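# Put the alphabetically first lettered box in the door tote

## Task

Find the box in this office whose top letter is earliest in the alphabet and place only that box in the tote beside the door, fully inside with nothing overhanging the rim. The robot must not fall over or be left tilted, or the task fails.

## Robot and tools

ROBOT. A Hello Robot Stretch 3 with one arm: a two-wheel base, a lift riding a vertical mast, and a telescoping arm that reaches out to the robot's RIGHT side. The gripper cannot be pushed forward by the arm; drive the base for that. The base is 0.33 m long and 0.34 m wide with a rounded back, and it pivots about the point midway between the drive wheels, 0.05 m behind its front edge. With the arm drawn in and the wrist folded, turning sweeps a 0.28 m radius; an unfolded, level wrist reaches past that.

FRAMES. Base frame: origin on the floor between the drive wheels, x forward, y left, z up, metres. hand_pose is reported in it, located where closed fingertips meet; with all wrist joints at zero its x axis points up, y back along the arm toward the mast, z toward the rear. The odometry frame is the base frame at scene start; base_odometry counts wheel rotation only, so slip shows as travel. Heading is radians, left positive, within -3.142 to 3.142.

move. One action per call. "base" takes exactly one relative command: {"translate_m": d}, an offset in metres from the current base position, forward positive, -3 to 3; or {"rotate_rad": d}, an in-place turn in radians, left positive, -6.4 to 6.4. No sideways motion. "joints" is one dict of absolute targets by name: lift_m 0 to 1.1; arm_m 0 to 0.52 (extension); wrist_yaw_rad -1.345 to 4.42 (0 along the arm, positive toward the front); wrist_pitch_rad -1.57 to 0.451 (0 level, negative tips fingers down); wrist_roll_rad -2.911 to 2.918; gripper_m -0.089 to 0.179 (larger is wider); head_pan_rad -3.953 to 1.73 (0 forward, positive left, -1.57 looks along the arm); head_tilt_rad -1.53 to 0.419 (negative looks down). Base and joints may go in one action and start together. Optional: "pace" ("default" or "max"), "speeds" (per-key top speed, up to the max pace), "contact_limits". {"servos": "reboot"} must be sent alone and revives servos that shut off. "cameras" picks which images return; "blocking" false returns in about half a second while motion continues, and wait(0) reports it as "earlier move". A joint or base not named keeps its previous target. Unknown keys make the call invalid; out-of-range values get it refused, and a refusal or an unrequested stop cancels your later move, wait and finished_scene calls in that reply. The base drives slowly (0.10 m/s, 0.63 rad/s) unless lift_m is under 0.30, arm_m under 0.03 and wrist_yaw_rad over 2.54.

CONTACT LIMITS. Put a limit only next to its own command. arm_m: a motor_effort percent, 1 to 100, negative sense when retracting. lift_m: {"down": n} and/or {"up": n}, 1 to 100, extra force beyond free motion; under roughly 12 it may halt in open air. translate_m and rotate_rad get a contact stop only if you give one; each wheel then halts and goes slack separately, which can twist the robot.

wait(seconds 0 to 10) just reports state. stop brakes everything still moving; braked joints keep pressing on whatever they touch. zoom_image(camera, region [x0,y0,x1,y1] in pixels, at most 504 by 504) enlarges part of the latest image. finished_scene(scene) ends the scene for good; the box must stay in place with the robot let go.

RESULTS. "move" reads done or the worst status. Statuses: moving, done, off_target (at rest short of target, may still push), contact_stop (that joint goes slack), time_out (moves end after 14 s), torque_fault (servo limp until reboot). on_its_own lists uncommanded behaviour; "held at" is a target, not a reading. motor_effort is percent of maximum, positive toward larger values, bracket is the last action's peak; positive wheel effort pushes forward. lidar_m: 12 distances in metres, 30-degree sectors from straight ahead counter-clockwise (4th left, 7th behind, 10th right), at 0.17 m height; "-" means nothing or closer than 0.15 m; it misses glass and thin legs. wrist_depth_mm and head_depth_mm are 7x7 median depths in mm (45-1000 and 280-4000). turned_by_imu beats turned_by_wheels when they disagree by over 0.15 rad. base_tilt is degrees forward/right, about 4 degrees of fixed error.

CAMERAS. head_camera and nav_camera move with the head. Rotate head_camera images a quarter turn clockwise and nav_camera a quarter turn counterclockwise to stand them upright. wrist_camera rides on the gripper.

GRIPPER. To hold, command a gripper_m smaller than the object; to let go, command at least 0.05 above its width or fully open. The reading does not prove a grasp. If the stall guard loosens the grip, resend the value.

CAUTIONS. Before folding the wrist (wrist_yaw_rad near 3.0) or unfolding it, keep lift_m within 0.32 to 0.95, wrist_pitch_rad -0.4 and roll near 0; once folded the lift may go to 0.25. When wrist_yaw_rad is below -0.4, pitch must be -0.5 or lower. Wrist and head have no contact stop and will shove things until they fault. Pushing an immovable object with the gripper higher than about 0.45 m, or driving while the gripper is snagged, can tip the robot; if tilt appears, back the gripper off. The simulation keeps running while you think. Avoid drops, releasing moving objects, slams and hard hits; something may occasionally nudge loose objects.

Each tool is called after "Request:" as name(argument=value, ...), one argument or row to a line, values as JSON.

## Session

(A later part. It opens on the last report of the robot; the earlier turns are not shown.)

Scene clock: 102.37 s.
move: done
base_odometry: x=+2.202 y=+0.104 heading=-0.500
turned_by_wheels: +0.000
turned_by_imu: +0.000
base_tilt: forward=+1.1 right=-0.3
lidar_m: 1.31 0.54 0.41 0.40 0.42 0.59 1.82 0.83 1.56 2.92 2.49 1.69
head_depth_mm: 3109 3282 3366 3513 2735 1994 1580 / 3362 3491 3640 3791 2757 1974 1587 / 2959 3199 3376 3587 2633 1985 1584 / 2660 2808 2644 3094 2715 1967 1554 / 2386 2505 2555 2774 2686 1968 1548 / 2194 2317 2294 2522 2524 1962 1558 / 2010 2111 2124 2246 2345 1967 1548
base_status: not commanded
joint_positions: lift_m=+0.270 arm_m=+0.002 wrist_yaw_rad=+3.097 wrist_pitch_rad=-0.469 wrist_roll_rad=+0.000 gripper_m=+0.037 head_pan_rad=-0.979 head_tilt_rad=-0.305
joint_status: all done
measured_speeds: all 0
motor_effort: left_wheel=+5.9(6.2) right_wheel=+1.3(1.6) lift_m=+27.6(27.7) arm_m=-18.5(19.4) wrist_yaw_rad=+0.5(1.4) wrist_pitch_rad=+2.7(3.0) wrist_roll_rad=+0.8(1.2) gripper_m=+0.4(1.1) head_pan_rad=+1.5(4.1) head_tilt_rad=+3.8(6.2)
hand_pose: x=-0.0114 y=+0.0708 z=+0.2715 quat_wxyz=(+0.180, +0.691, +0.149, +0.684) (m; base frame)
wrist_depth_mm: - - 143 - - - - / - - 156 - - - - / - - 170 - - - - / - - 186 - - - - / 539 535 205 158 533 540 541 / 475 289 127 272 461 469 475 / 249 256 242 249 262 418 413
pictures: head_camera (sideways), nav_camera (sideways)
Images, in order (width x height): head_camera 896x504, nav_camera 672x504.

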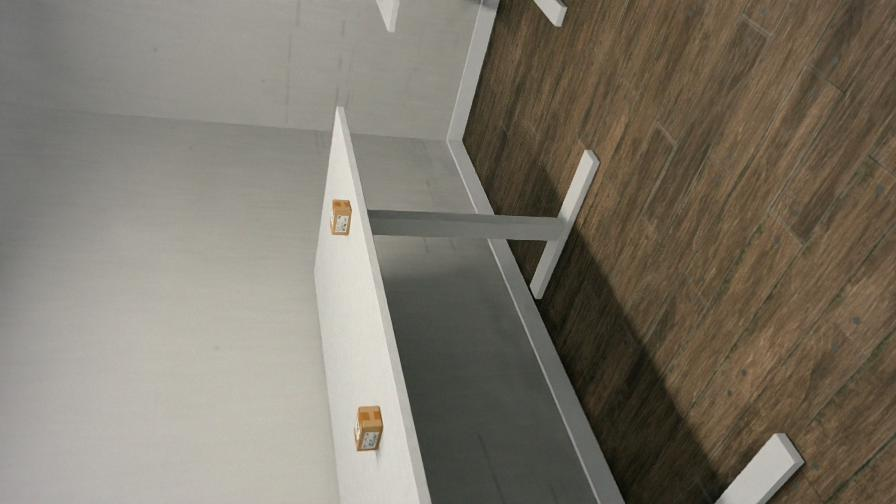

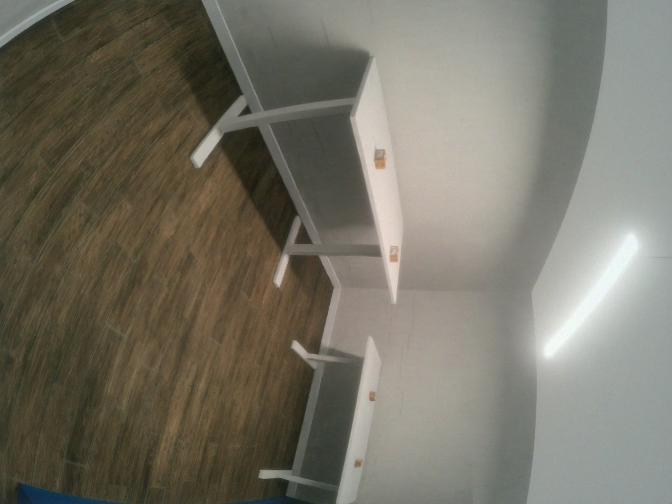

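Request:
zoom_image(
  camera="head_camera",
  region=[345, 400, 395, 455],
)

Request:
zoom_image(
  camera="head_camera",
  region=[322, 193, 362, 240],
)

Scaled by 9.164 from the camera's 896x504 image, which has a finer 1280x720 frame.

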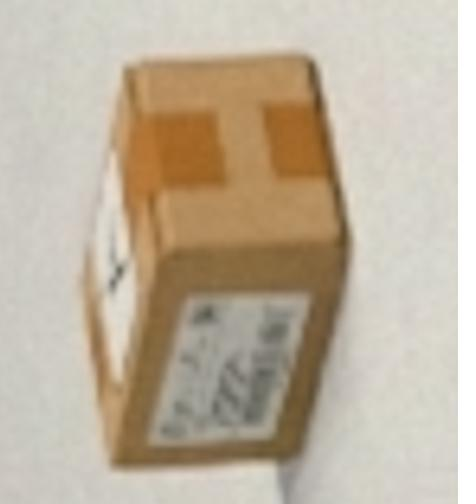

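Scaled by 10.723 from the camera's 896x504 image, which has a finer 1280x720 frame.

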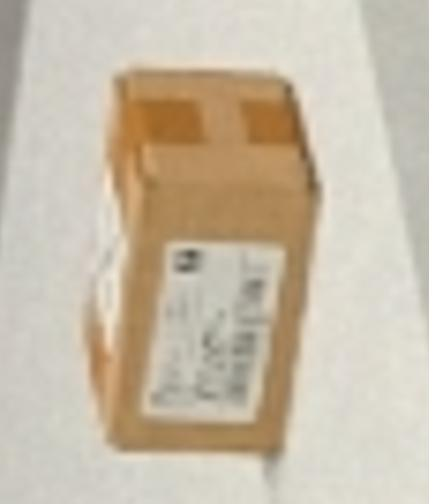

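Request:
move(
  base={"rotate_rad": -1.233},
  joints={"head_pan_rad": 0.0, "head_tilt_rad": -0.35},
  pace="max",
  cameras=["head_camera"],
)

Request:
move(
  base={"translate_m": 1.9},
  joints={"head_pan_rad": 0.9, "head_tilt_rad": -0.45},
  pace="max",
  cameras=["head_camera", "nav_camera"],
)

Scene clock: 129.40 s.
move: done
base_odometry: x=+2.202 y=+0.104 heading=-1.732
turned_by_wheels: -1.233
turned_by_imu: -1.227
base_tilt: forward=+1.0 right=-0.1
lidar_m: 2.48 1.68 1.97 0.66 0.43 0.40 0.40 0.51 1.06 0.92 0.83 1.62
head_depth_mm: 2861 3024 3124 3305 2539 1891 1515 / 3006 3185 3278 3387 2492 1887 1517 / 3187 3310 3575 3612 2477 1899 1508 / 3295 3501 3687 3670 2483 1862 1509 / 3152 3386 3438 3449 2446 1864 1495 / 2755 2943 2473 3042 2478 1859 1495 / 2465 2563 2234 2803 2466 1852 1498
base_status: done
joint_positions: lift_m=+0.270 arm_m=+0.002 wrist_yaw_rad=+3.097 wrist_pitch_rad=-0.469 wrist_roll_rad=+0.000 gripper_m=+0.037 head_pan_rad=+0.012 head_tilt_rad=-0.348
joint_status: all done
measured_speeds: all 0
motor_effort: left_wheel=+10.0(18.4) right_wheel=-8.2(16.4) lift_m=+25.2(26.0) arm_m=-19.7(20.6) wrist_yaw_rad=+0.5(1.3) wrist_pitch_rad=+2.7(3.1) wrist_roll_rad=+0.7(1.1) gripper_m=+0.0(1.3) head_pan_rad=-2.9(4.3) head_tilt_rad=-1.6(5.2)
hand_pose: x=-0.0114 y=+0.0708 z=+0.2715 quat_wxyz=(+0.180, +0.691, +0.149, +0.684) (m; base frame)
wrist_depth_mm: - - 143 - - - - / - - 156 - - - - / - - 172 895 882 903 901 / - - 190 686 686 678 694 / - 485 205 565 552 570 560 / 395 300 127 270 460 476 477 / 249 256 243 250 264 416 411
pictures: head_camera (sideways)
Images, in order (width x height): head_camera 896x504.

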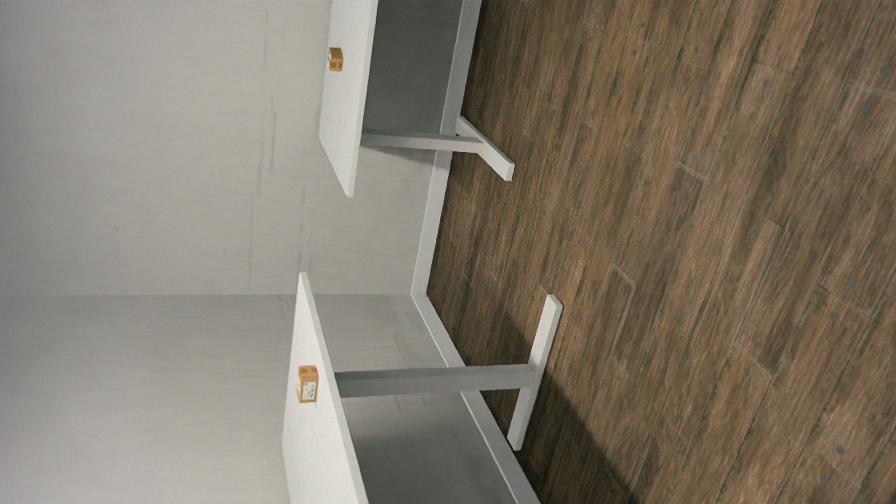

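Scene clock: 137.17 s.
move: done
base_odometry: x=+1.896 y=-1.771 heading=-1.732
turned_by_wheels: +0.000
turned_by_imu: -0.001
base_tilt: forward=+1.0 right=-0.2
lidar_m: 1.18 1.35 0.81 1.25 1.57 2.13 2.16 1.76 1.35 1.48 1.56 1.23
head_depth_mm: 1133 1233 1344 1426 580 1691 1396 / 1106 1207 1305 797 578 1684 1389 / 1087 1178 1238 793 576 1546 1370 / 1078 1150 1209 788 575 1533 1322 / 1050 1129 1193 790 574 1585 1380 / 1023 1105 1153 786 572 1556 1385 / 1015 1086 1143 780 531 1524 1381
base_status: done
joint_positions: lift_m=+0.270 arm_m=+0.002 wrist_yaw_rad=+3.097 wrist_pitch_rad=-0.469 wrist_roll_rad=+0.000 gripper_m=+0.037 head_pan_rad=+0.900 head_tilt_rad=-0.450
joint_status: all done
measured_speeds: all 0
motor_effort: left_wheel=+11.9(17.3) right_wheel=-3.8(13.5) lift_m=+22.2(25.3) arm_m=-13.4(19.9) wrist_yaw_rad=+1.0(1.6) wrist_pitch_rad=+2.7(3.2) wrist_roll_rad=+0.8(1.1) gripper_m=-0.3(1.4) head_pan_rad=-2.2(5.7) head_tilt_rad=-0.7(6.2)
hand_pose: x=-0.0114 y=+0.0708 z=+0.2715 quat_wxyz=(+0.180, +0.691, +0.149, +0.684) (m; base frame)
wrist_depth_mm: - - 147 - - - 626 / - - 158 - - - - / 876 809 174 887 892 842 900 / 683 682 190 685 685 685 681 / 554 562 205 568 565 563 540 / 478 288 127 270 459 472 475 / 249 256 242 249 262 411 412
pictures: head_camera (sideways), nav_camera (sideways)
Images, in order (width x height): head_camera 896x504, nav_camera 672x504.

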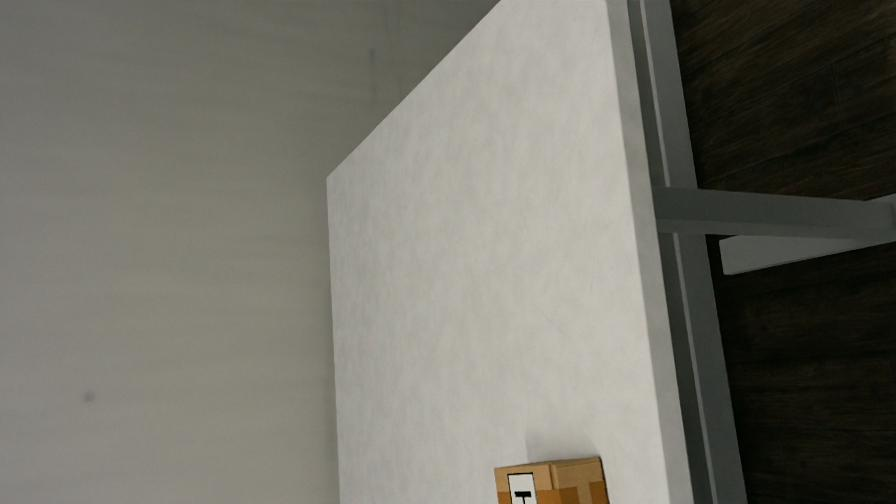

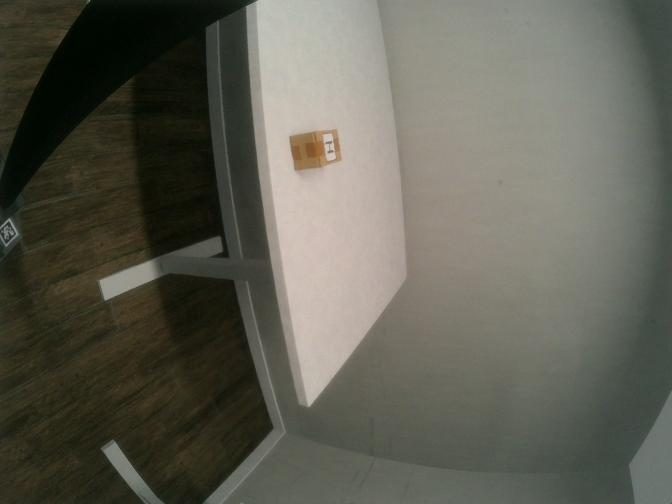

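Request:
zoom_image(
  camera="nav_camera",
  region=[280, 115, 350, 180],
)

Request:
move(
  joints={"head_pan_rad": 1.5, "head_tilt_rad": -0.45},
  pace="max",
  cameras=["head_camera", "nav_camera"],
)

Request:
move(
  joints={"head_pan_rad": 0.3, "head_tilt_rad": -0.45},
  pace="max",
  cameras=["head_camera", "nav_camera"],
)

Request:
move(
  joints={"head_pan_rad": -0.4, "head_tilt_rad": -0.45},
  pace="max",
  cameras=["head_camera", "nav_camera"],
)

Scaled by 7.200 from the camera's 672x504 image, which has a finer 792x594 frame.

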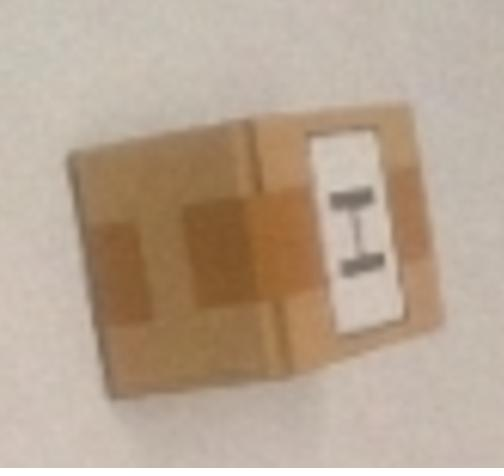

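Scene clock: 142.33 s.
move: done
base_odometry: x=+1.896 y=-1.771 heading=-1.732
turned_by_wheels: +0.000
turned_by_imu: +0.001
base_tilt: forward=+1.1 right=-0.1
lidar_m: 1.18 1.34 0.81 1.25 1.56 2.14 2.16 1.76 1.34 1.48 1.56 1.23
head_depth_mm: 1022 1082 1138 798 580 501 1399 / 1052 1122 1184 797 538 1548 1388 / 1104 1167 1208 793 576 1602 1377 / 1132 1221 1268 793 574 1649 1382 / 1180 1270 1250 792 596 1666 1380 / 1225 1329 1249 787 619 1665 1385 / 1290 1389 1236 781 1869 1651 1384
base_status: not commanded
joint_positions: lift_m=+0.270 arm_m=+0.002 wrist_yaw_rad=+3.097 wrist_pitch_rad=-0.469 wrist_roll_rad=+0.000 gripper_m=+0.037 head_pan_rad=+1.508 head_tilt_rad=-0.450
joint_status: all done
measured_speeds: all 0
motor_effort: left_wheel=+11.9(12.1) right_wheel=-3.6(3.8) lift_m=+21.0(21.5) arm_m=-10.7(11.5) wrist_yaw_rad=+0.6(1.4) wrist_pitch_rad=+2.8(3.1) wrist_roll_rad=+0.8(0.9) gripper_m=-1.0(1.0) head_pan_rad=+2.5(4.3) head_tilt_rad=-0.5(3.8)
hand_pose: x=-0.0114 y=+0.0708 z=+0.2715 quat_wxyz=(+0.180, +0.691, +0.149, +0.684) (m; base frame)
wrist_depth_mm: - - 147 - - - 623 / - - 159 - - - - / 865 842 172 895 880 849 877 / 691 686 190 688 693 704 690 / 562 559 205 561 559 556 542 / 478 289 128 272 458 475 480 / 249 254 244 250 262 413 412
pictures: head_camera (sideways), nav_camera (sideways)
Images, in order (width x height): head_camera 896x504, nav_camera 672x504.

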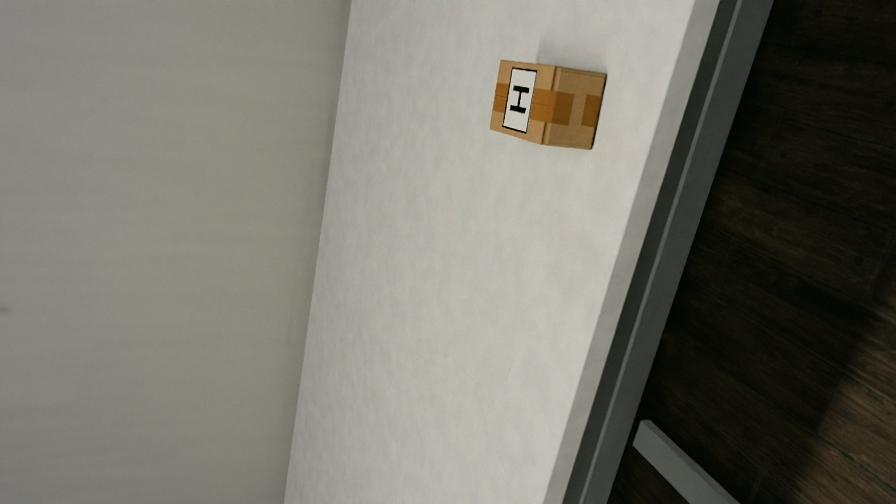

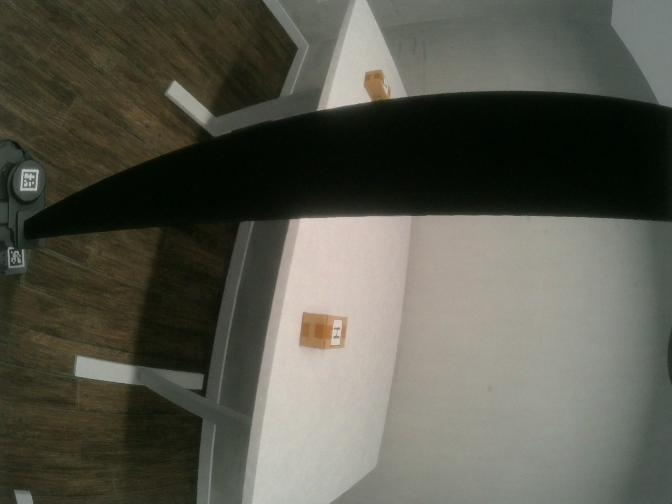

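Scene clock: 143.30 s.
move: done
base_odometry: x=+1.896 y=-1.771 heading=-1.732
turned_by_wheels: +0.000
turned_by_imu: +0.000
base_tilt: forward=+1.2 right=+0.0
lidar_m: 1.18 1.34 0.81 1.25 1.58 2.14 2.16 1.75 1.35 1.48 1.56 1.23
head_depth_mm: 1507 1586 1685 1804 1932 1678 1391 / 1609 1710 1818 1951 2053 1663 1389 / 1683 1844 1981 2167 2127 1670 1392 / 1564 1698 1862 2015 2048 1651 1378 / 1436 1549 1655 1790 1925 1658 1386 / 1318 1394 1483 1584 617 1677 1381 / 1209 1281 1366 782 570 1613 1383
base_status: not commanded
joint_positions: lift_m=+0.270 arm_m=+0.002 wrist_yaw_rad=+3.097 wrist_pitch_rad=-0.469 wrist_roll_rad=+0.000 gripper_m=+0.037 head_pan_rad=+0.281 head_tilt_rad=-0.450
joint_status: all done
measured_speeds: all 0
motor_effort: left_wheel=+11.9(12.1) right_wheel=-3.5(3.7) lift_m=+20.6(21.0) arm_m=-10.0(10.8) wrist_yaw_rad=+0.6(1.3) wrist_pitch_rad=+3.0(3.2) wrist_roll_rad=+0.9(1.0) gripper_m=-0.2(1.4) head_pan_rad=-0.2(5.5) head_tilt_rad=-0.1(2.4)
hand_pose: x=-0.0114 y=+0.0708 z=+0.2715 quat_wxyz=(+0.180, +0.691, +0.149, +0.684) (m; base frame)
wrist_depth_mm: - - 146 - - - 622 / - - 158 - - - - / 886 835 172 888 907 828 900 / 695 699 189 683 684 695 687 / 556 558 204 561 555 563 544 / 476 288 128 271 461 472 470 / 248 256 243 249 262 411 408
pictures: head_camera (sideways), nav_camera (sideways)
Images, in order (width x height): head_camera 896x504, nav_camera 672x504.

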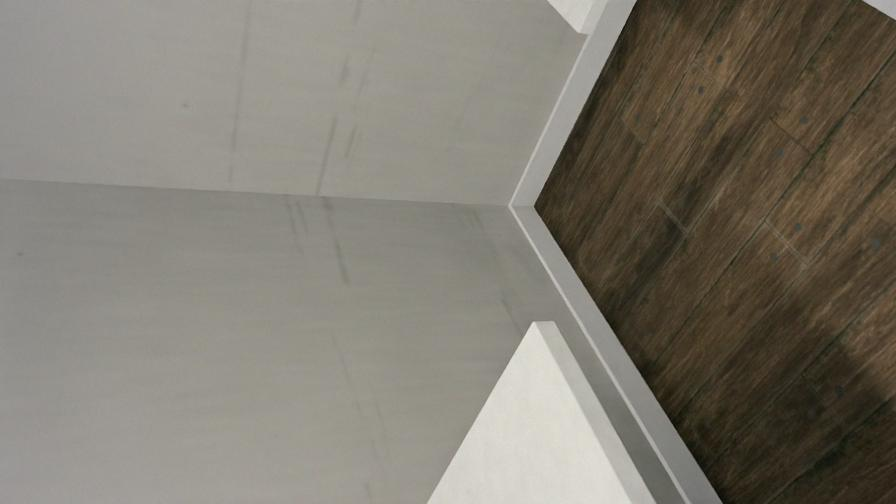

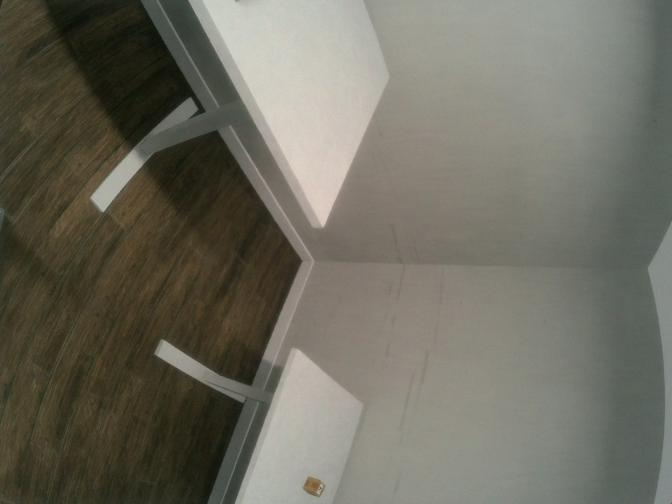

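Scene clock: 144.10 s.
move: done
base_odometry: x=+1.896 y=-1.771 heading=-1.732
turned_by_wheels: +0.000
turned_by_imu: +0.000
base_tilt: forward=+0.9 right=-0.1
lidar_m: 1.18 1.34 0.81 1.25 1.57 2.13 2.17 1.75 1.35 1.48 1.56 1.23
head_depth_mm: 1360 1473 1581 1318 1037 1686 1389 / 1367 1468 1595 1314 1075 1682 1395 / 1378 1478 1585 1269 1075 1679 1378 / 1382 1485 1613 1302 1074 1676 1380 / 1375 1488 1618 1289 1074 1564 1350 / 1378 1485 1618 1360 1068 1663 1380 / 1382 1503 1623 1775 1874 1656 1372
base_status: not commanded
joint_positions: lift_m=+0.270 arm_m=+0.002 wrist_yaw_rad=+3.097 wrist_pitch_rad=-0.469 wrist_roll_rad=+0.000 gripper_m=+0.037 head_pan_rad=-0.427 head_tilt_rad=-0.450
joint_status: all done
measured_speeds: all 0
motor_effort: left_wheel=+11.8(12.0) right_wheel=-3.5(3.7) lift_m=+20.4(20.8) arm_m=-9.3(10.4) wrist_yaw_rad=+0.7(1.2) wrist_pitch_rad=+2.3(3.0) wrist_roll_rad=+0.8(1.0) gripper_m=-0.3(1.0) head_pan_rad=-0.3(4.9) head_tilt_rad=-0.1(1.8)
hand_pose: x=-0.0114 y=+0.0708 z=+0.2715 quat_wxyz=(+0.180, +0.691, +0.149, +0.684) (m; base frame)
wrist_depth_mm: - - 146 - - - 624 / - - 158 - - - - / 874 849 173 888 882 827 893 / 687 687 190 684 687 681 686 / 558 566 204 563 556 567 545 / 467 290 128 270 464 478 479 / 248 255 243 249 262 411 413
pictures: head_camera (sideways), nav_camera (sideways)
Images, in order (width x height): head_camera 896x504, nav_camera 672x504.

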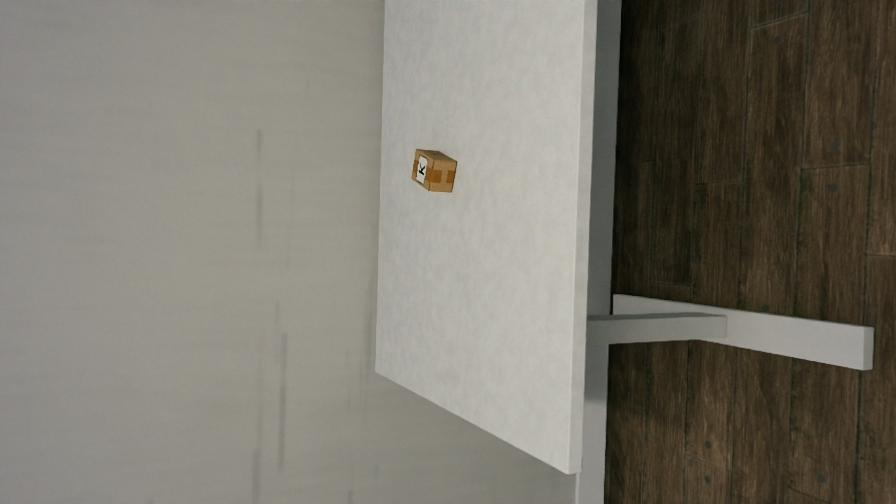

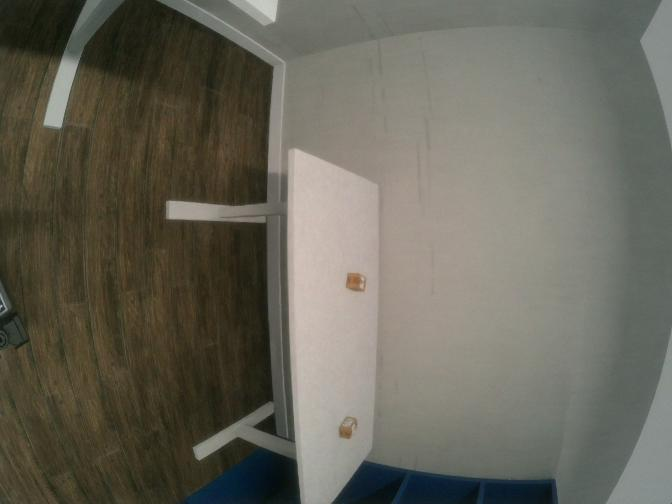

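Request:
zoom_image(
  camera="head_camera",
  region=[400, 140, 470, 200],
)

Request:
zoom_image(
  camera="nav_camera",
  region=[325, 405, 370, 450],
)

Request:
move(
  joints={"head_pan_rad": -0.8, "head_tilt_rad": -0.45},
  pace="max",
  cameras=["head_camera", "nav_camera"],
)

Scaled by 7.200 from the camera's 896x504 image, which has a finer 1280x720 frame.

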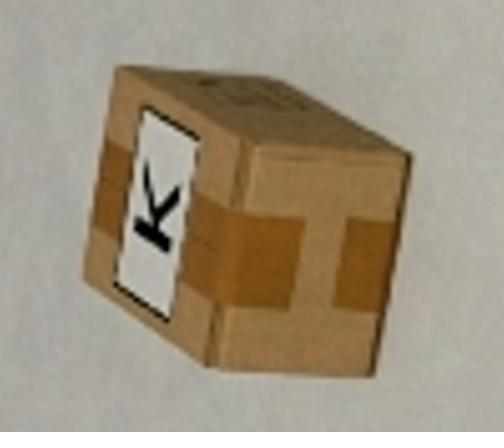

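Scaled by 11.200 from the camera's 672x504 image, which has a finer 792x594 frame.

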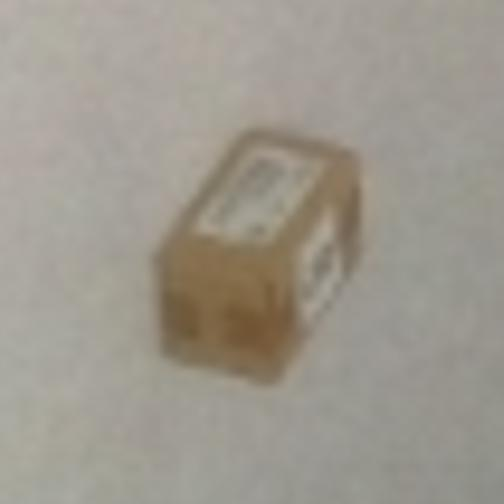

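Scene clock: 150.00 s.
move: done
base_odometry: x=+1.896 y=-1.771 heading=-1.732
turned_by_wheels: +0.000
turned_by_imu: +0.001
base_tilt: forward=+0.9 right=-0.2
lidar_m: 1.18 1.34 0.81 1.25 1.57 2.14 2.16 1.75 1.35 1.47 1.56 1.23
head_depth_mm: 1629 1777 1875 1323 1796 1675 1398 / 1565 1691 1813 1310 2023 1691 1395 / 1512 1652 1761 1308 1984 1672 1377 / 1470 1580 1683 1306 1905 1663 1385 / 1417 1525 1635 1294 1068 1675 1377 / 1373 1481 1596 1248 1063 1657 1382 / 1335 1427 1530 1292 1015 1665 1369
base_status: not commanded
joint_positions: lift_m=+0.270 arm_m=+0.002 wrist_yaw_rad=+3.097 wrist_pitch_rad=-0.469 wrist_roll_rad=+0.000 gripper_m=+0.037 head_pan_rad=-0.803 head_tilt_rad=-0.450
joint_status: all done
measured_speeds: all 0
motor_effort: left_wheel=+11.7(12.1) right_wheel=-3.1(3.6) lift_m=+20.6(21.1) arm_m=-6.4(7.1) wrist_yaw_rad=+0.8(1.2) wrist_pitch_rad=+2.7(3.0) wrist_roll_rad=+0.8(1.0) gripper_m=+0.0(0.9) head_pan_rad=-3.1(6.0) head_tilt_rad=+1.1(2.9)
hand_pose: x=-0.0114 y=+0.0708 z=+0.2715 quat_wxyz=(+0.180, +0.691, +0.149, +0.684) (m; base frame)
wrist_depth_mm: - - 146 - - - 616 / - - 158 - - - - / 876 828 172 878 888 834 889 / 677 669 190 694 689 693 677 / 555 564 205 558 561 569 544 / 472 289 128 271 459 480 468 / 248 253 242 250 262 410 410
pictures: head_camera (sideways), nav_camera (sideways)
Images, in order (width x height): head_camera 896x504, nav_camera 672x504.

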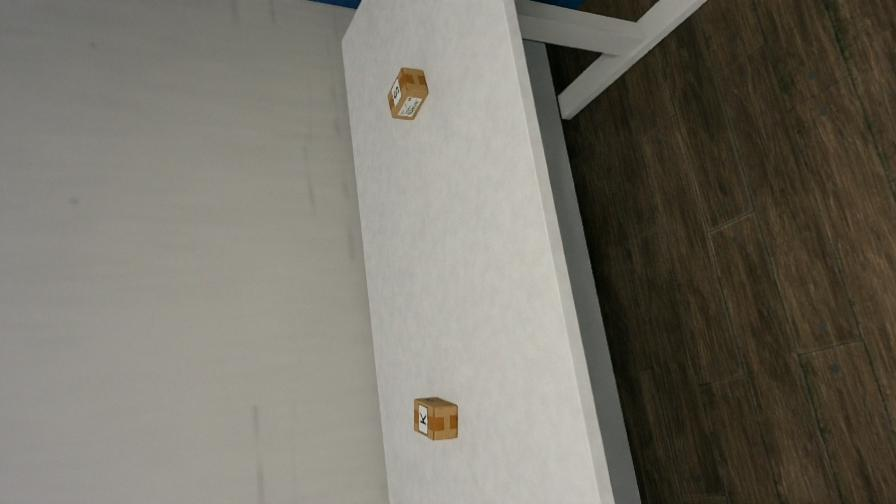

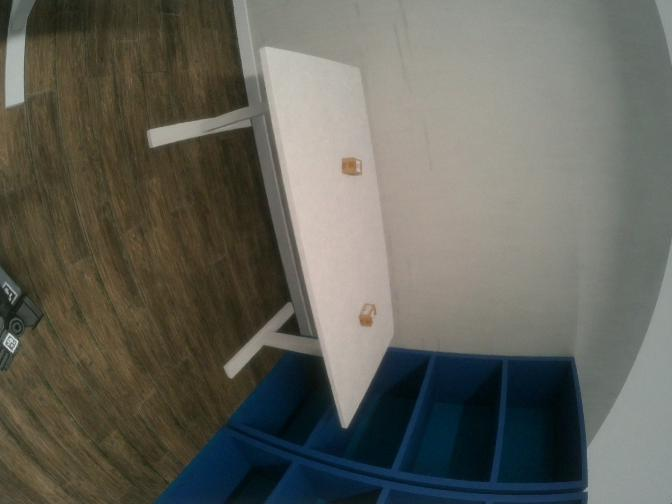

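Request:
zoom_image(
  camera="head_camera",
  region=[375, 60, 445, 130],
)

Request:
move(
  joints={"head_pan_rad": 1.72, "head_tilt_rad": -0.4},
  pace="max",
  cameras=["head_camera", "nav_camera"],
)

Scaled by 7.200 from the camera's 896x504 image, which has a finer 1280x720 frame.

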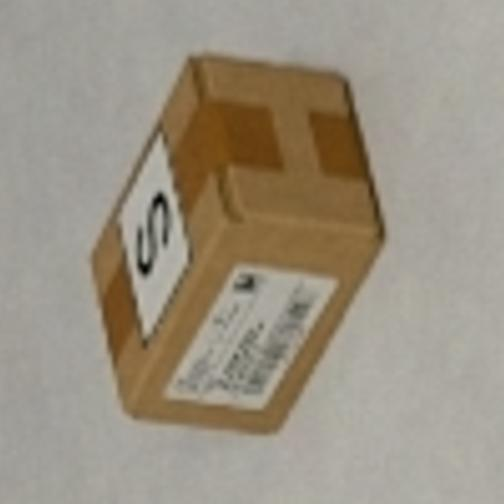

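Scene clock: 153.30 s.
move: done
base_odometry: x=+1.896 y=-1.771 heading=-1.732
turned_by_wheels: +0.000
turned_by_imu: +0.000
base_tilt: forward=+1.0 right=+0.1
lidar_m: 1.18 1.34 0.81 1.25 1.57 2.14 2.16 1.76 1.35 1.48 1.56 1.23
head_depth_mm: 1106 1158 1208 893 629 517 1458 / 1164 1230 1296 894 624 1575 1434 / 1233 1312 1375 890 624 1683 1437 / 1330 1412 1463 881 648 1758 1444 / 1424 1538 1526 875 710 1708 1431 / 1525 1618 1711 937 - - - / - - - - - - -
base_status: not commanded
joint_positions: lift_m=+0.270 arm_m=+0.002 wrist_yaw_rad=+3.097 wrist_pitch_rad=-0.469 wrist_roll_rad=+0.000 gripper_m=+0.037 head_pan_rad=+1.764 head_tilt_rad=-0.401
joint_status: all done
joint sent to its limit — head_pan_rad, upper limit.
measured_speeds: all 0
motor_effort: left_wheel=+11.9(12.0) right_wheel=-3.2(3.6) lift_m=+20.7(21.1) arm_m=-4.0(4.9) wrist_yaw_rad=+0.7(1.5) wrist_pitch_rad=+3.0(3.1) wrist_roll_rad=+0.8(1.0) gripper_m=-1.2(1.2) head_pan_rad=-2.8(5.6) head_tilt_rad=+4.1(5.4)
hand_pose: x=-0.0114 y=+0.0708 z=+0.2715 quat_wxyz=(+0.180, +0.691, +0.149, +0.684) (m; base frame)
wrist_depth_mm: - - 146 - - - 617 / - - 158 - - - - / 890 819 172 870 886 836 890 / 679 689 190 680 690 689 689 / 569 561 205 559 556 561 540 / 471 288 128 271 457 474 472 / 249 255 242 248 263 414 406
pictures: head_camera (sideways), nav_camera (sideways)
Images, in order (width x height): head_camera 896x504, nav_camera 672x504.

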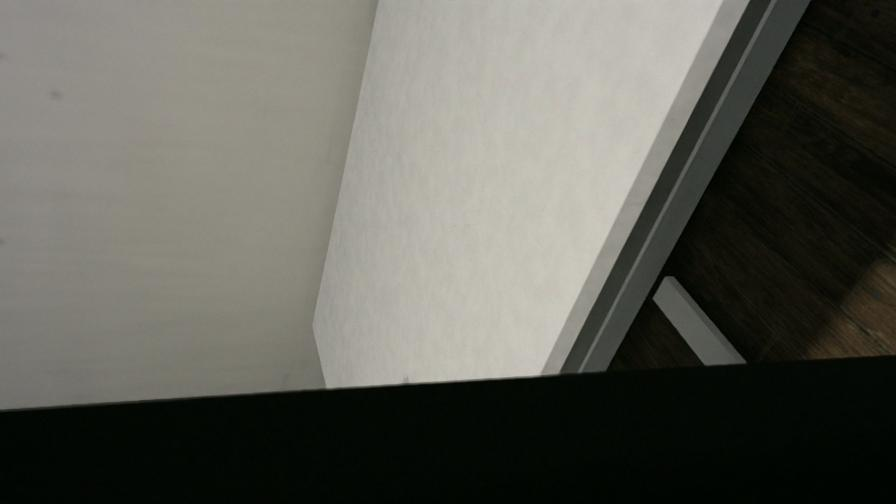

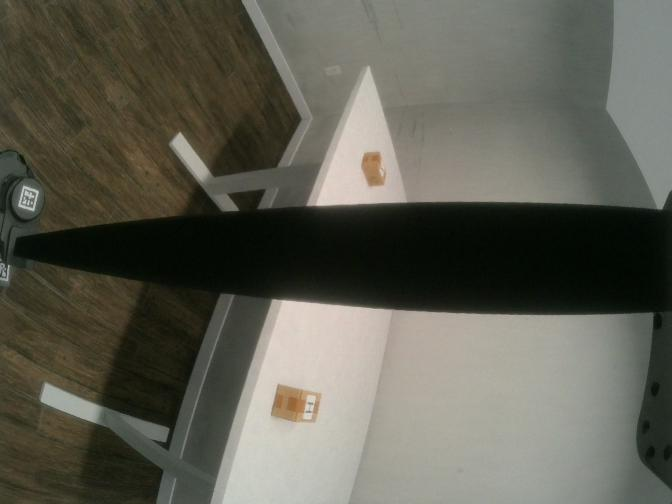

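Request:
zoom_image(
  camera="nav_camera",
  region=[350, 145, 400, 195],
)

Request:
move(
  joints={"head_pan_rad": -3.9, "head_tilt_rad": -0.4},
  pace="max",
  cameras=["head_camera", "nav_camera"],
)

Scaled by 10.080 from the camera's 672x504 image, which has a finer 792x594 frame.

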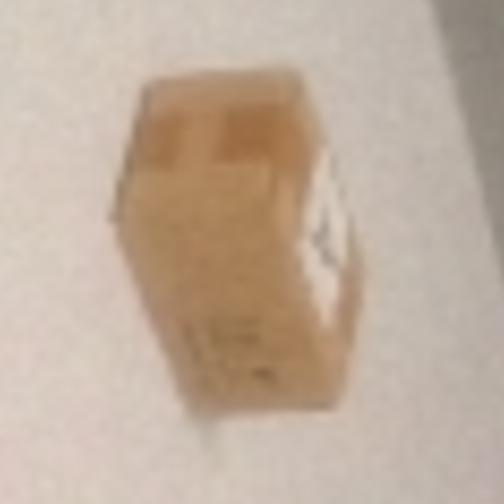

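Scene clock: 161.10 s.
move: done
base_odometry: x=+1.896 y=-1.771 heading=-1.732
turned_by_wheels: +0.000
turned_by_imu: +0.001
base_tilt: forward=+1.0 right=+0.0
lidar_m: 1.18 1.35 0.81 1.25 1.57 2.14 2.15 1.76 1.35 1.48 1.56 1.23
head_depth_mm: - - - - - - - / 2075 2198 2328 1099 2422 - - / 1998 2156 2304 2488 2279 1767 1447 / 1960 2070 2241 2415 2278 1768 1443 / 1895 2026 2155 2302 2275 1764 1433 / 1845 1969 2096 2269 2280 1778 1432 / 1785 1896 2006 2165 2258 1764 1431
base_status: not commanded
joint_positions: lift_m=+0.270 arm_m=+0.002 wrist_yaw_rad=+3.097 wrist_pitch_rad=-0.469 wrist_roll_rad=+0.000 gripper_m=+0.037 head_pan_rad=-3.916 head_tilt_rad=-0.400
joint_status: all done
measured_speeds: translate_m=+0.000 rotate_rad=+0.000 lift_m=+0.000 arm_m=+0.000 wrist_yaw_rad=+0.000 wrist_pitch_rad=+0.000 wrist_roll_rad=+0.000 head_pan_rad=+0.024 head_tilt_rad=+0.000
motor_effort: left_wheel=+11.8(12.2) right_wheel=-3.4(3.8) lift_m=+21.0(21.4) arm_m=+1.5(1.8) wrist_yaw_rad=+1.0(1.3) wrist_pitch_rad=+2.8(3.1) wrist_roll_rad=+0.8(1.1) gripper_m=-1.0(1.3) head_pan_rad=+3.1(5.9) head_tilt_rad=+2.6(7.0)
hand_pose: x=-0.0114 y=+0.0708 z=+0.2715 quat_wxyz=(+0.180, +0.691, +0.149, +0.684) (m; base frame)
wrist_depth_mm: - - 146 - - - 623 / - - 159 - - - - / 850 827 173 890 890 824 888 / 678 695 191 681 679 672 685 / 568 562 206 559 563 561 538 / 477 288 127 273 460 472 476 / 246 256 243 251 261 411 412
pictures: head_camera (sideways), nav_camera (sideways)
Images, in order (width x height): head_camera 896x504, nav_camera 672x504.

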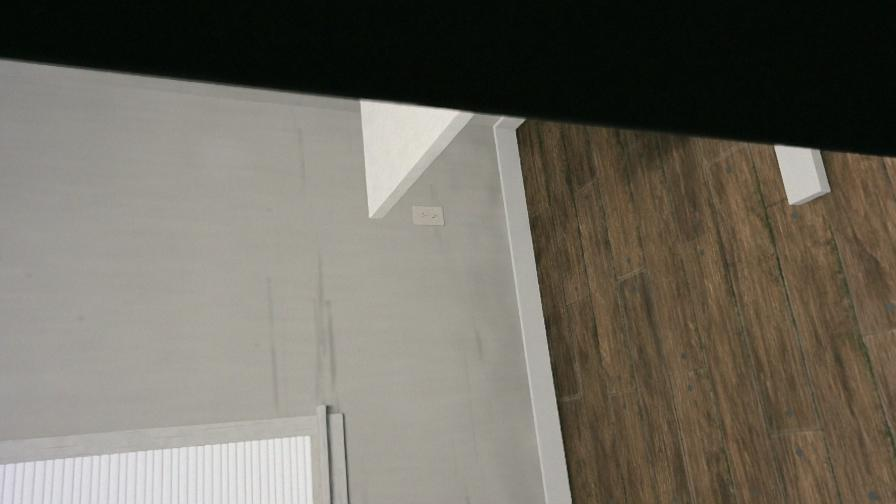

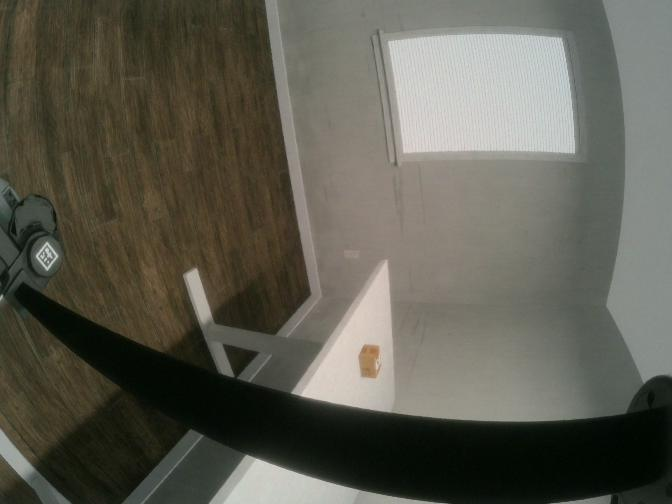

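Request:
move(
  base={"rotate_rad": 2.8},
  joints={"head_pan_rad": -1.2, "head_tilt_rad": -0.4},
  pace="max",
  cameras=["head_camera", "nav_camera"],
)

Scene clock: 178.43 s.
move: done
base_odometry: x=+1.896 y=-1.771 heading=+1.068
turned_by_wheels: +2.800
turned_by_imu: +2.790
base_tilt: forward=+1.0 right=-0.2
lidar_m: 2.13 2.23 1.75 1.35 1.83 1.56 1.18 1.69 0.81 1.24 1.30 1.24
head_depth_mm: 1037 1094 1171 903 540 502 1455 / 1086 1152 1218 899 627 533 1451 / 1140 1204 1279 893 624 1597 1441 / 1189 1272 1338 887 621 1659 1445 / 1242 1329 1389 880 621 1737 1431 / 1310 1417 1449 875 676 1750 1436 / 1380 1491 1526 872 707 1556 1444
base_status: done
joint_positions: lift_m=+0.270 arm_m=+0.002 wrist_yaw_rad=+3.097 wrist_pitch_rad=-0.469 wrist_roll_rad=+0.000 gripper_m=+0.037 head_pan_rad=-1.186 head_tilt_rad=-0.400
joint_status: all done
measured_speeds: translate_m=+0.000 rotate_rad=+0.000 lift_m=+0.000 arm_m=+0.000 wrist_yaw_rad=+0.000 wrist_pitch_rad=+0.000 wrist_roll_rad=+0.000 head_pan_rad=-0.024 head_tilt_rad=+0.000
motor_effort: left_wheel=-7.4(16.4) right_wheel=+9.6(17.5) lift_m=+21.3(21.5) arm_m=-19.9(20.8) wrist_yaw_rad=+0.9(1.3) wrist_pitch_rad=+3.0(3.1) wrist_roll_rad=+0.8(1.0) gripper_m=+0.1(1.2) head_pan_rad=-3.7(5.0) head_tilt_rad=+3.3(6.5)
hand_pose: x=-0.0114 y=+0.0708 z=+0.2715 quat_wxyz=(+0.180, +0.691, +0.149, +0.684) (m; base frame)
wrist_depth_mm: - - 146 - - - - / - - 159 - - - - / 872 834 172 896 873 889 886 / 688 692 190 682 680 689 688 / 562 561 205 561 560 562 554 / 479 290 128 269 462 475 471 / 249 255 242 251 262 412 411
pictures: head_camera (sideways), nav_camera (sideways)
Images, in order (width x height): head_camera 896x504, nav_camera 672x504.

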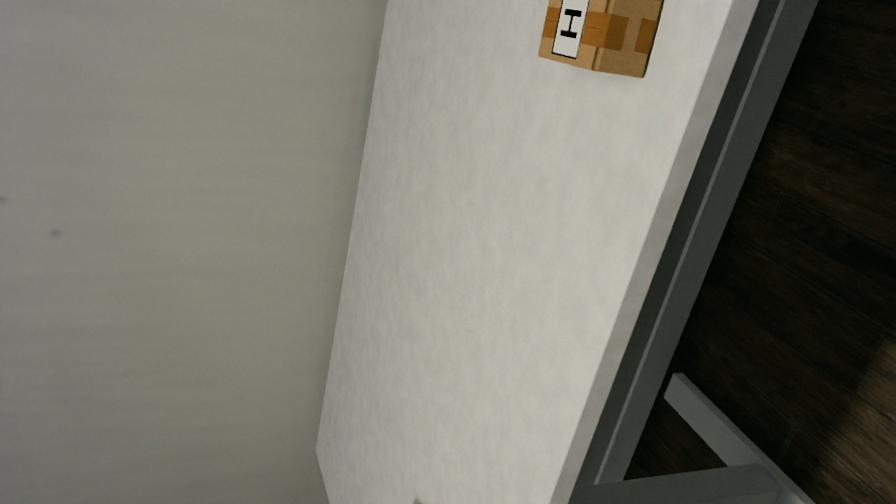

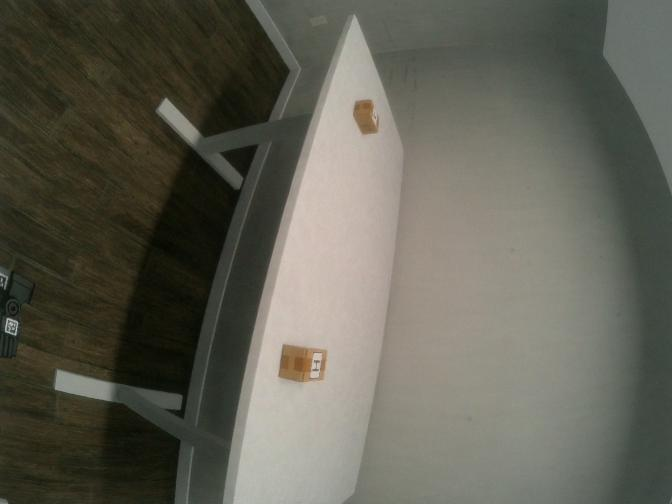

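Request:
move(
  base={"translate_m": 0.6},
  joints={"head_pan_rad": -1.35, "head_tilt_rad": -0.4},
  pace="max",
  cameras=["head_camera", "nav_camera"],
)

Scene clock: 184.33 s.
move: done
base_odometry: x=+2.186 y=-1.245 heading=+1.068
turned_by_wheels: +0.000
turned_by_imu: +0.000
base_tilt: forward=+0.9 right=-0.2
lidar_m: 1.54 1.60 1.43 1.35 1.37 2.04 1.78 1.15 1.30 1.25 0.88 1.59
head_depth_mm: 1034 1091 1159 900 631 519 1451 / 1050 1124 1194 898 627 536 1431 / 1087 1160 1226 892 624 1566 1446 / 1120 1196 1270 885 621 1611 1444 / 1149 1228 1307 879 620 1103 1255 / 1179 1276 1371 880 619 1706 1433 / 1232 1309 1424 878 642 1756 1429
base_status: done
joint_positions: lift_m=+0.270 arm_m=+0.002 wrist_yaw_rad=+3.097 wrist_pitch_rad=-0.469 wrist_roll_rad=+0.000 gripper_m=+0.037 head_pan_rad=-1.353 head_tilt_rad=-0.400
joint_status: all done
measured_speeds: all 0
motor_effort: left_wheel=+1.3(12.9) right_wheel=+3.8(17.4) lift_m=+21.3(21.8) arm_m=-14.6(17.6) wrist_yaw_rad=+0.7(1.4) wrist_pitch_rad=+2.6(3.3) wrist_roll_rad=+1.1(1.1) gripper_m=+0.6(1.1) head_pan_rad=+1.4(5.6) head_tilt_rad=+1.9(4.7)
hand_pose: x=-0.0114 y=+0.0708 z=+0.2715 quat_wxyz=(+0.180, +0.691, +0.149, +0.684) (m; base frame)
wrist_depth_mm: - - 146 - - - - / - - 158 - - - - / 882 846 172 884 897 882 883 / 676 693 189 693 688 692 684 / 561 558 205 569 560 556 556 / 479 291 128 270 456 475 478 / 248 256 243 249 262 414 411
pictures: head_camera (sideways), nav_camera (sideways)
Images, in order (width x height): head_camera 896x504, nav_camera 672x504.

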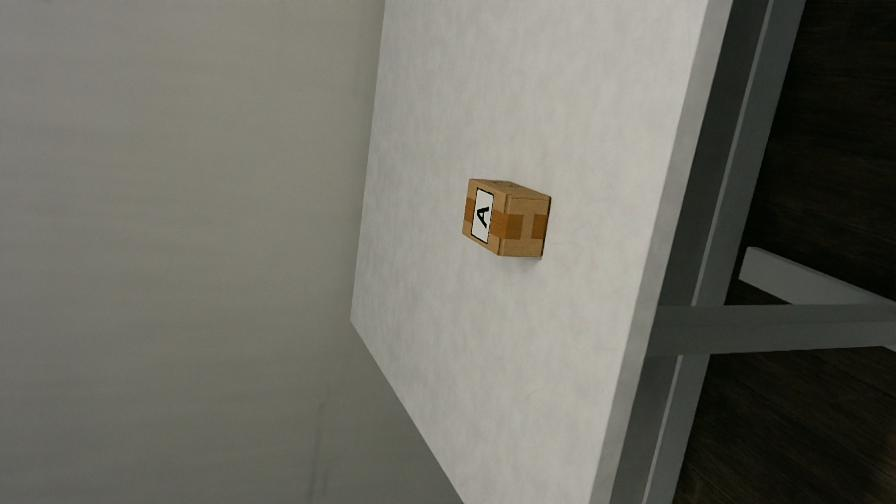

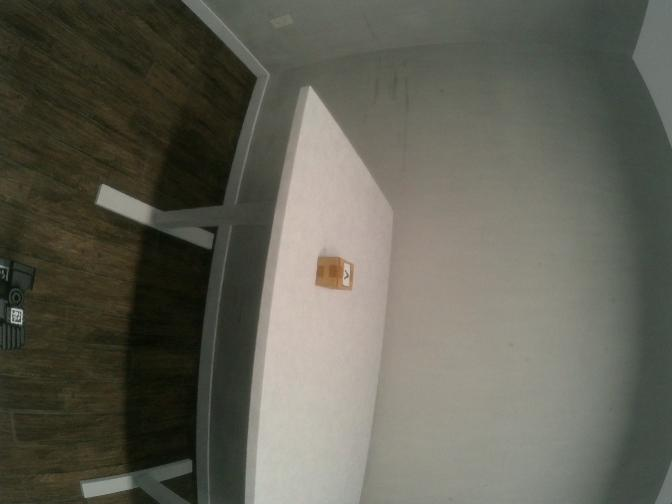

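Request:
move(
  base={"rotate_rad": 0.6},
  pace="max",
  cameras=[],
)

Request:
move(
  base={"translate_m": 0.4},
  pace="max",
  cameras=[],
)

Request:
move(
  base={"rotate_rad": -0.6},
  joints={"head_pan_rad": -1.75, "head_tilt_rad": -0.4, "lift_m": 0.6},
  pace="max",
)

Scene clock: 211.47 s.
move: done
base_odometry: x=+2.186 y=-1.245 heading=+1.667
turned_by_wheels: +0.600
turned_by_imu: +0.598
base_tilt: forward=+1.1 right=-0.1
lidar_m: 1.64 1.42 1.35 1.80 2.25 1.78 1.15 1.27 1.25 0.88 1.57 1.54
head_depth_mm: 1293 1364 1424 895 629 1656 1412 / 1418 1509 1593 1619 686 1754 1447 / 1567 1650 1758 1860 1998 1772 1440 / 1672 1780 1910 2059 2148 1761 1440 / 1567 1668 1797 1932 2065 1768 1441 / 1475 1572 1669 1787 1908 1749 1430 / 1381 1467 1557 1657 1775 1754 1428
base_status: done
joint_positions: lift_m=+0.270 arm_m=+0.002 wrist_yaw_rad=+3.097 wrist_pitch_rad=-0.469 wrist_roll_rad=+0.000 gripper_m=+0.037 head_pan_rad=-1.350 head_tilt_rad=-0.400
joint_status: not commanded
measured_speeds: all 0
motor_effort: left_wheel=-8.3(14.9) right_wheel=+9.1(16.7) lift_m=+21.7(22.0) arm_m=-13.5(13.5) wrist_yaw_rad=+1.3(1.3) wrist_pitch_rad=+2.9(2.9) wrist_roll_rad=+1.0(1.0) gripper_m=+0.7(1.0) head_pan_rad=+3.8(4.0) head_tilt_rad=+1.7(2.8)
hand_pose: x=-0.0114 y=+0.0708 z=+0.2715 quat_wxyz=(+0.180, +0.691, +0.149, +0.684) (m; base frame)
wrist_depth_mm: - - 146 - - - - / - - 159 - - - - / 868 877 172 901 889 879 867 / 679 680 190 682 695 680 687 / 558 560 205 559 561 562 563 / 475 289 128 270 462 474 478 / 248 255 242 249 262 411 406
pictures: none
No camera images: "cameras" was empty.

Scene clock: 214.10 s.
move: done
base_odometry: x=+2.147 y=-0.847 heading=+1.667
turned_by_wheels: +0.000
turned_by_imu: +0.000
base_tilt: forward=+0.9 right=+0.1
lidar_m: 1.30 1.11 1.33 1.25 1.92 2.13 1.54 1.51 1.03 1.58 1.23 1.22
head_depth_mm: 1547 1607 1694 1793 1876 1777 1449 / 1547 1674 1794 1940 2033 1775 1446 / 1416 1510 1651 1819 1993 1765 1446 / 1312 1406 1526 1646 1811 1756 1434 / 1236 1318 1400 1528 1637 1700 1434 / 1155 1218 1305 1399 1511 1579 1431 / 1090 1149 1218 1300 1400 1506 1422
base_status: done
joint_positions: lift_m=+0.270 arm_m=+0.002 wrist_yaw_rad=+3.097 wrist_pitch_rad=-0.469 wrist_roll_rad=+0.000 gripper_m=+0.037 head_pan_rad=-1.350 head_tilt_rad=-0.400
joint_status: not commanded
measured_speeds: all 0
motor_effort: left_wheel=+6.9(15.3) right_wheel=+1.8(15.2) lift_m=+22.0(22.0) arm_m=-19.2(19.6) wrist_yaw_rad=+0.7(1.5) wrist_pitch_rad=+2.7(3.1) wrist_roll_rad=+0.8(1.2) gripper_m=-0.1(1.1) head_pan_rad=+2.4(4.2) head_tilt_rad=+1.0(2.9)
hand_pose: x=-0.0114 y=+0.0708 z=+0.2715 quat_wxyz=(+0.180, +0.691, +0.149, +0.684) (m; base frame)
wrist_depth_mm: - - 146 - - - - / - - 158 - - - - / 862 896 172 902 892 886 829 / 678 681 189 677 699 697 692 / 555 556 205 562 561 561 560 / 473 289 128 271 461 476 471 / 248 256 243 249 261 407 409
pictures: none
No camera images: "cameras" was empty.

Scene clock: 217.10 s.
move: done
base_odometry: x=+2.147 y=-0.847 heading=+1.068
turned_by_wheels: -0.600
turned_by_imu: -0.597
base_tilt: forward=+1.0 right=-0.2
lidar_m: 1.22 1.27 1.77 1.11 1.61 1.90 2.13 1.55 1.53 1.03 1.55 1.26
head_depth_mm: 1309 1401 1460 900 1762 1772 1449 / 1280 1378 1437 894 1759 1771 1444 / 1286 1369 1425 859 1734 1798 1451 / 1268 1355 1425 884 1719 1772 1439 / 1265 1348 1408 884 1677 1607 1377 / 1260 1332 1403 876 1678 1764 1441 / 1247 1330 1420 930 1667 1754 1435
base_status: done
joint_positions: lift_m=+0.600 arm_m=+0.002 wrist_yaw_rad=+3.097 wrist_pitch_rad=-0.469 wrist_roll_rad=+0.000 gripper_m=+0.037 head_pan_rad=-1.752 head_tilt_rad=-0.400
joint_status: all done
measured_speeds: all 0
motor_effort: left_wheel=+9.4(17.0) right_wheel=-9.1(14.9) lift_m=+29.3(32.2) arm_m=-19.3(20.8) wrist_yaw_rad=+0.7(1.3) wrist_pitch_rad=+2.6(3.1) wrist_roll_rad=+0.8(1.1) gripper_m=-0.2(1.3) head_pan_rad=-0.3(4.6) head_tilt_rad=+1.6(4.1)
hand_pose: x=-0.0114 y=+0.0708 z=+0.6014 quat_wxyz=(+0.180, +0.691, +0.149, +0.684) (m; base frame)
wrist_depth_mm: - - 146 - - - - / - - 158 - - - - / - - 173 - - - - / - - 190 - - - - / - - 206 - - - - / 846 836 128 792 825 857 851 / 745 769 282 742 725 753 744
pictures: head_camera (sideways), nav_camera (sideways), wrist_camera
Images, in order (width x height): head_camera 896x504, nav_camera 672x504, wrist_camera 644x364.

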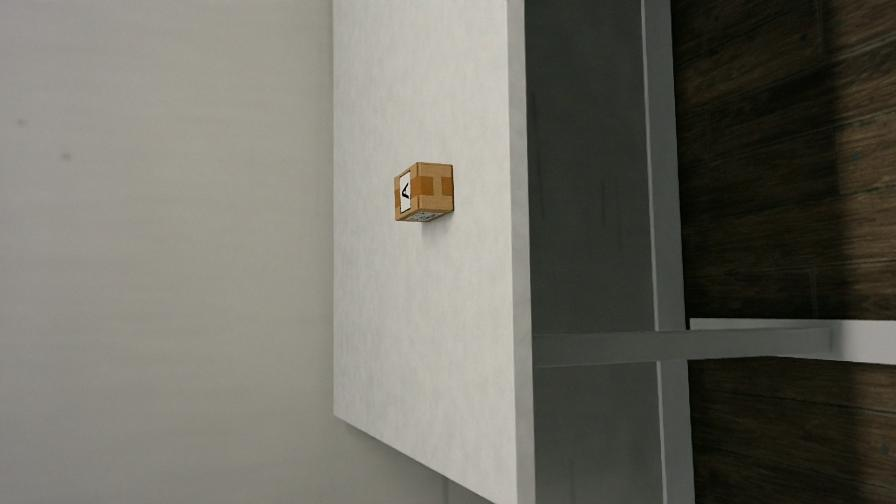

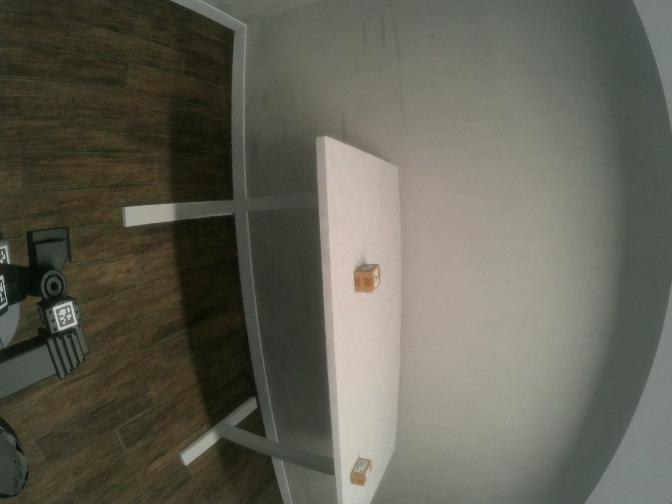

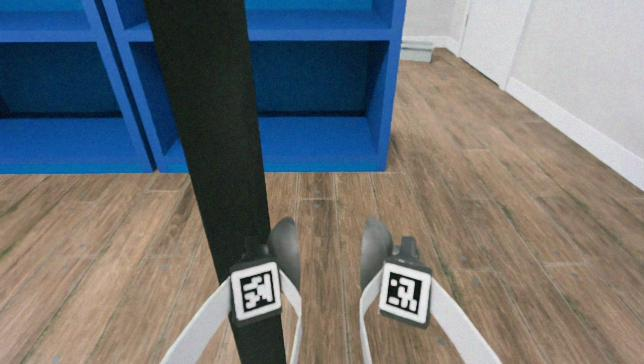

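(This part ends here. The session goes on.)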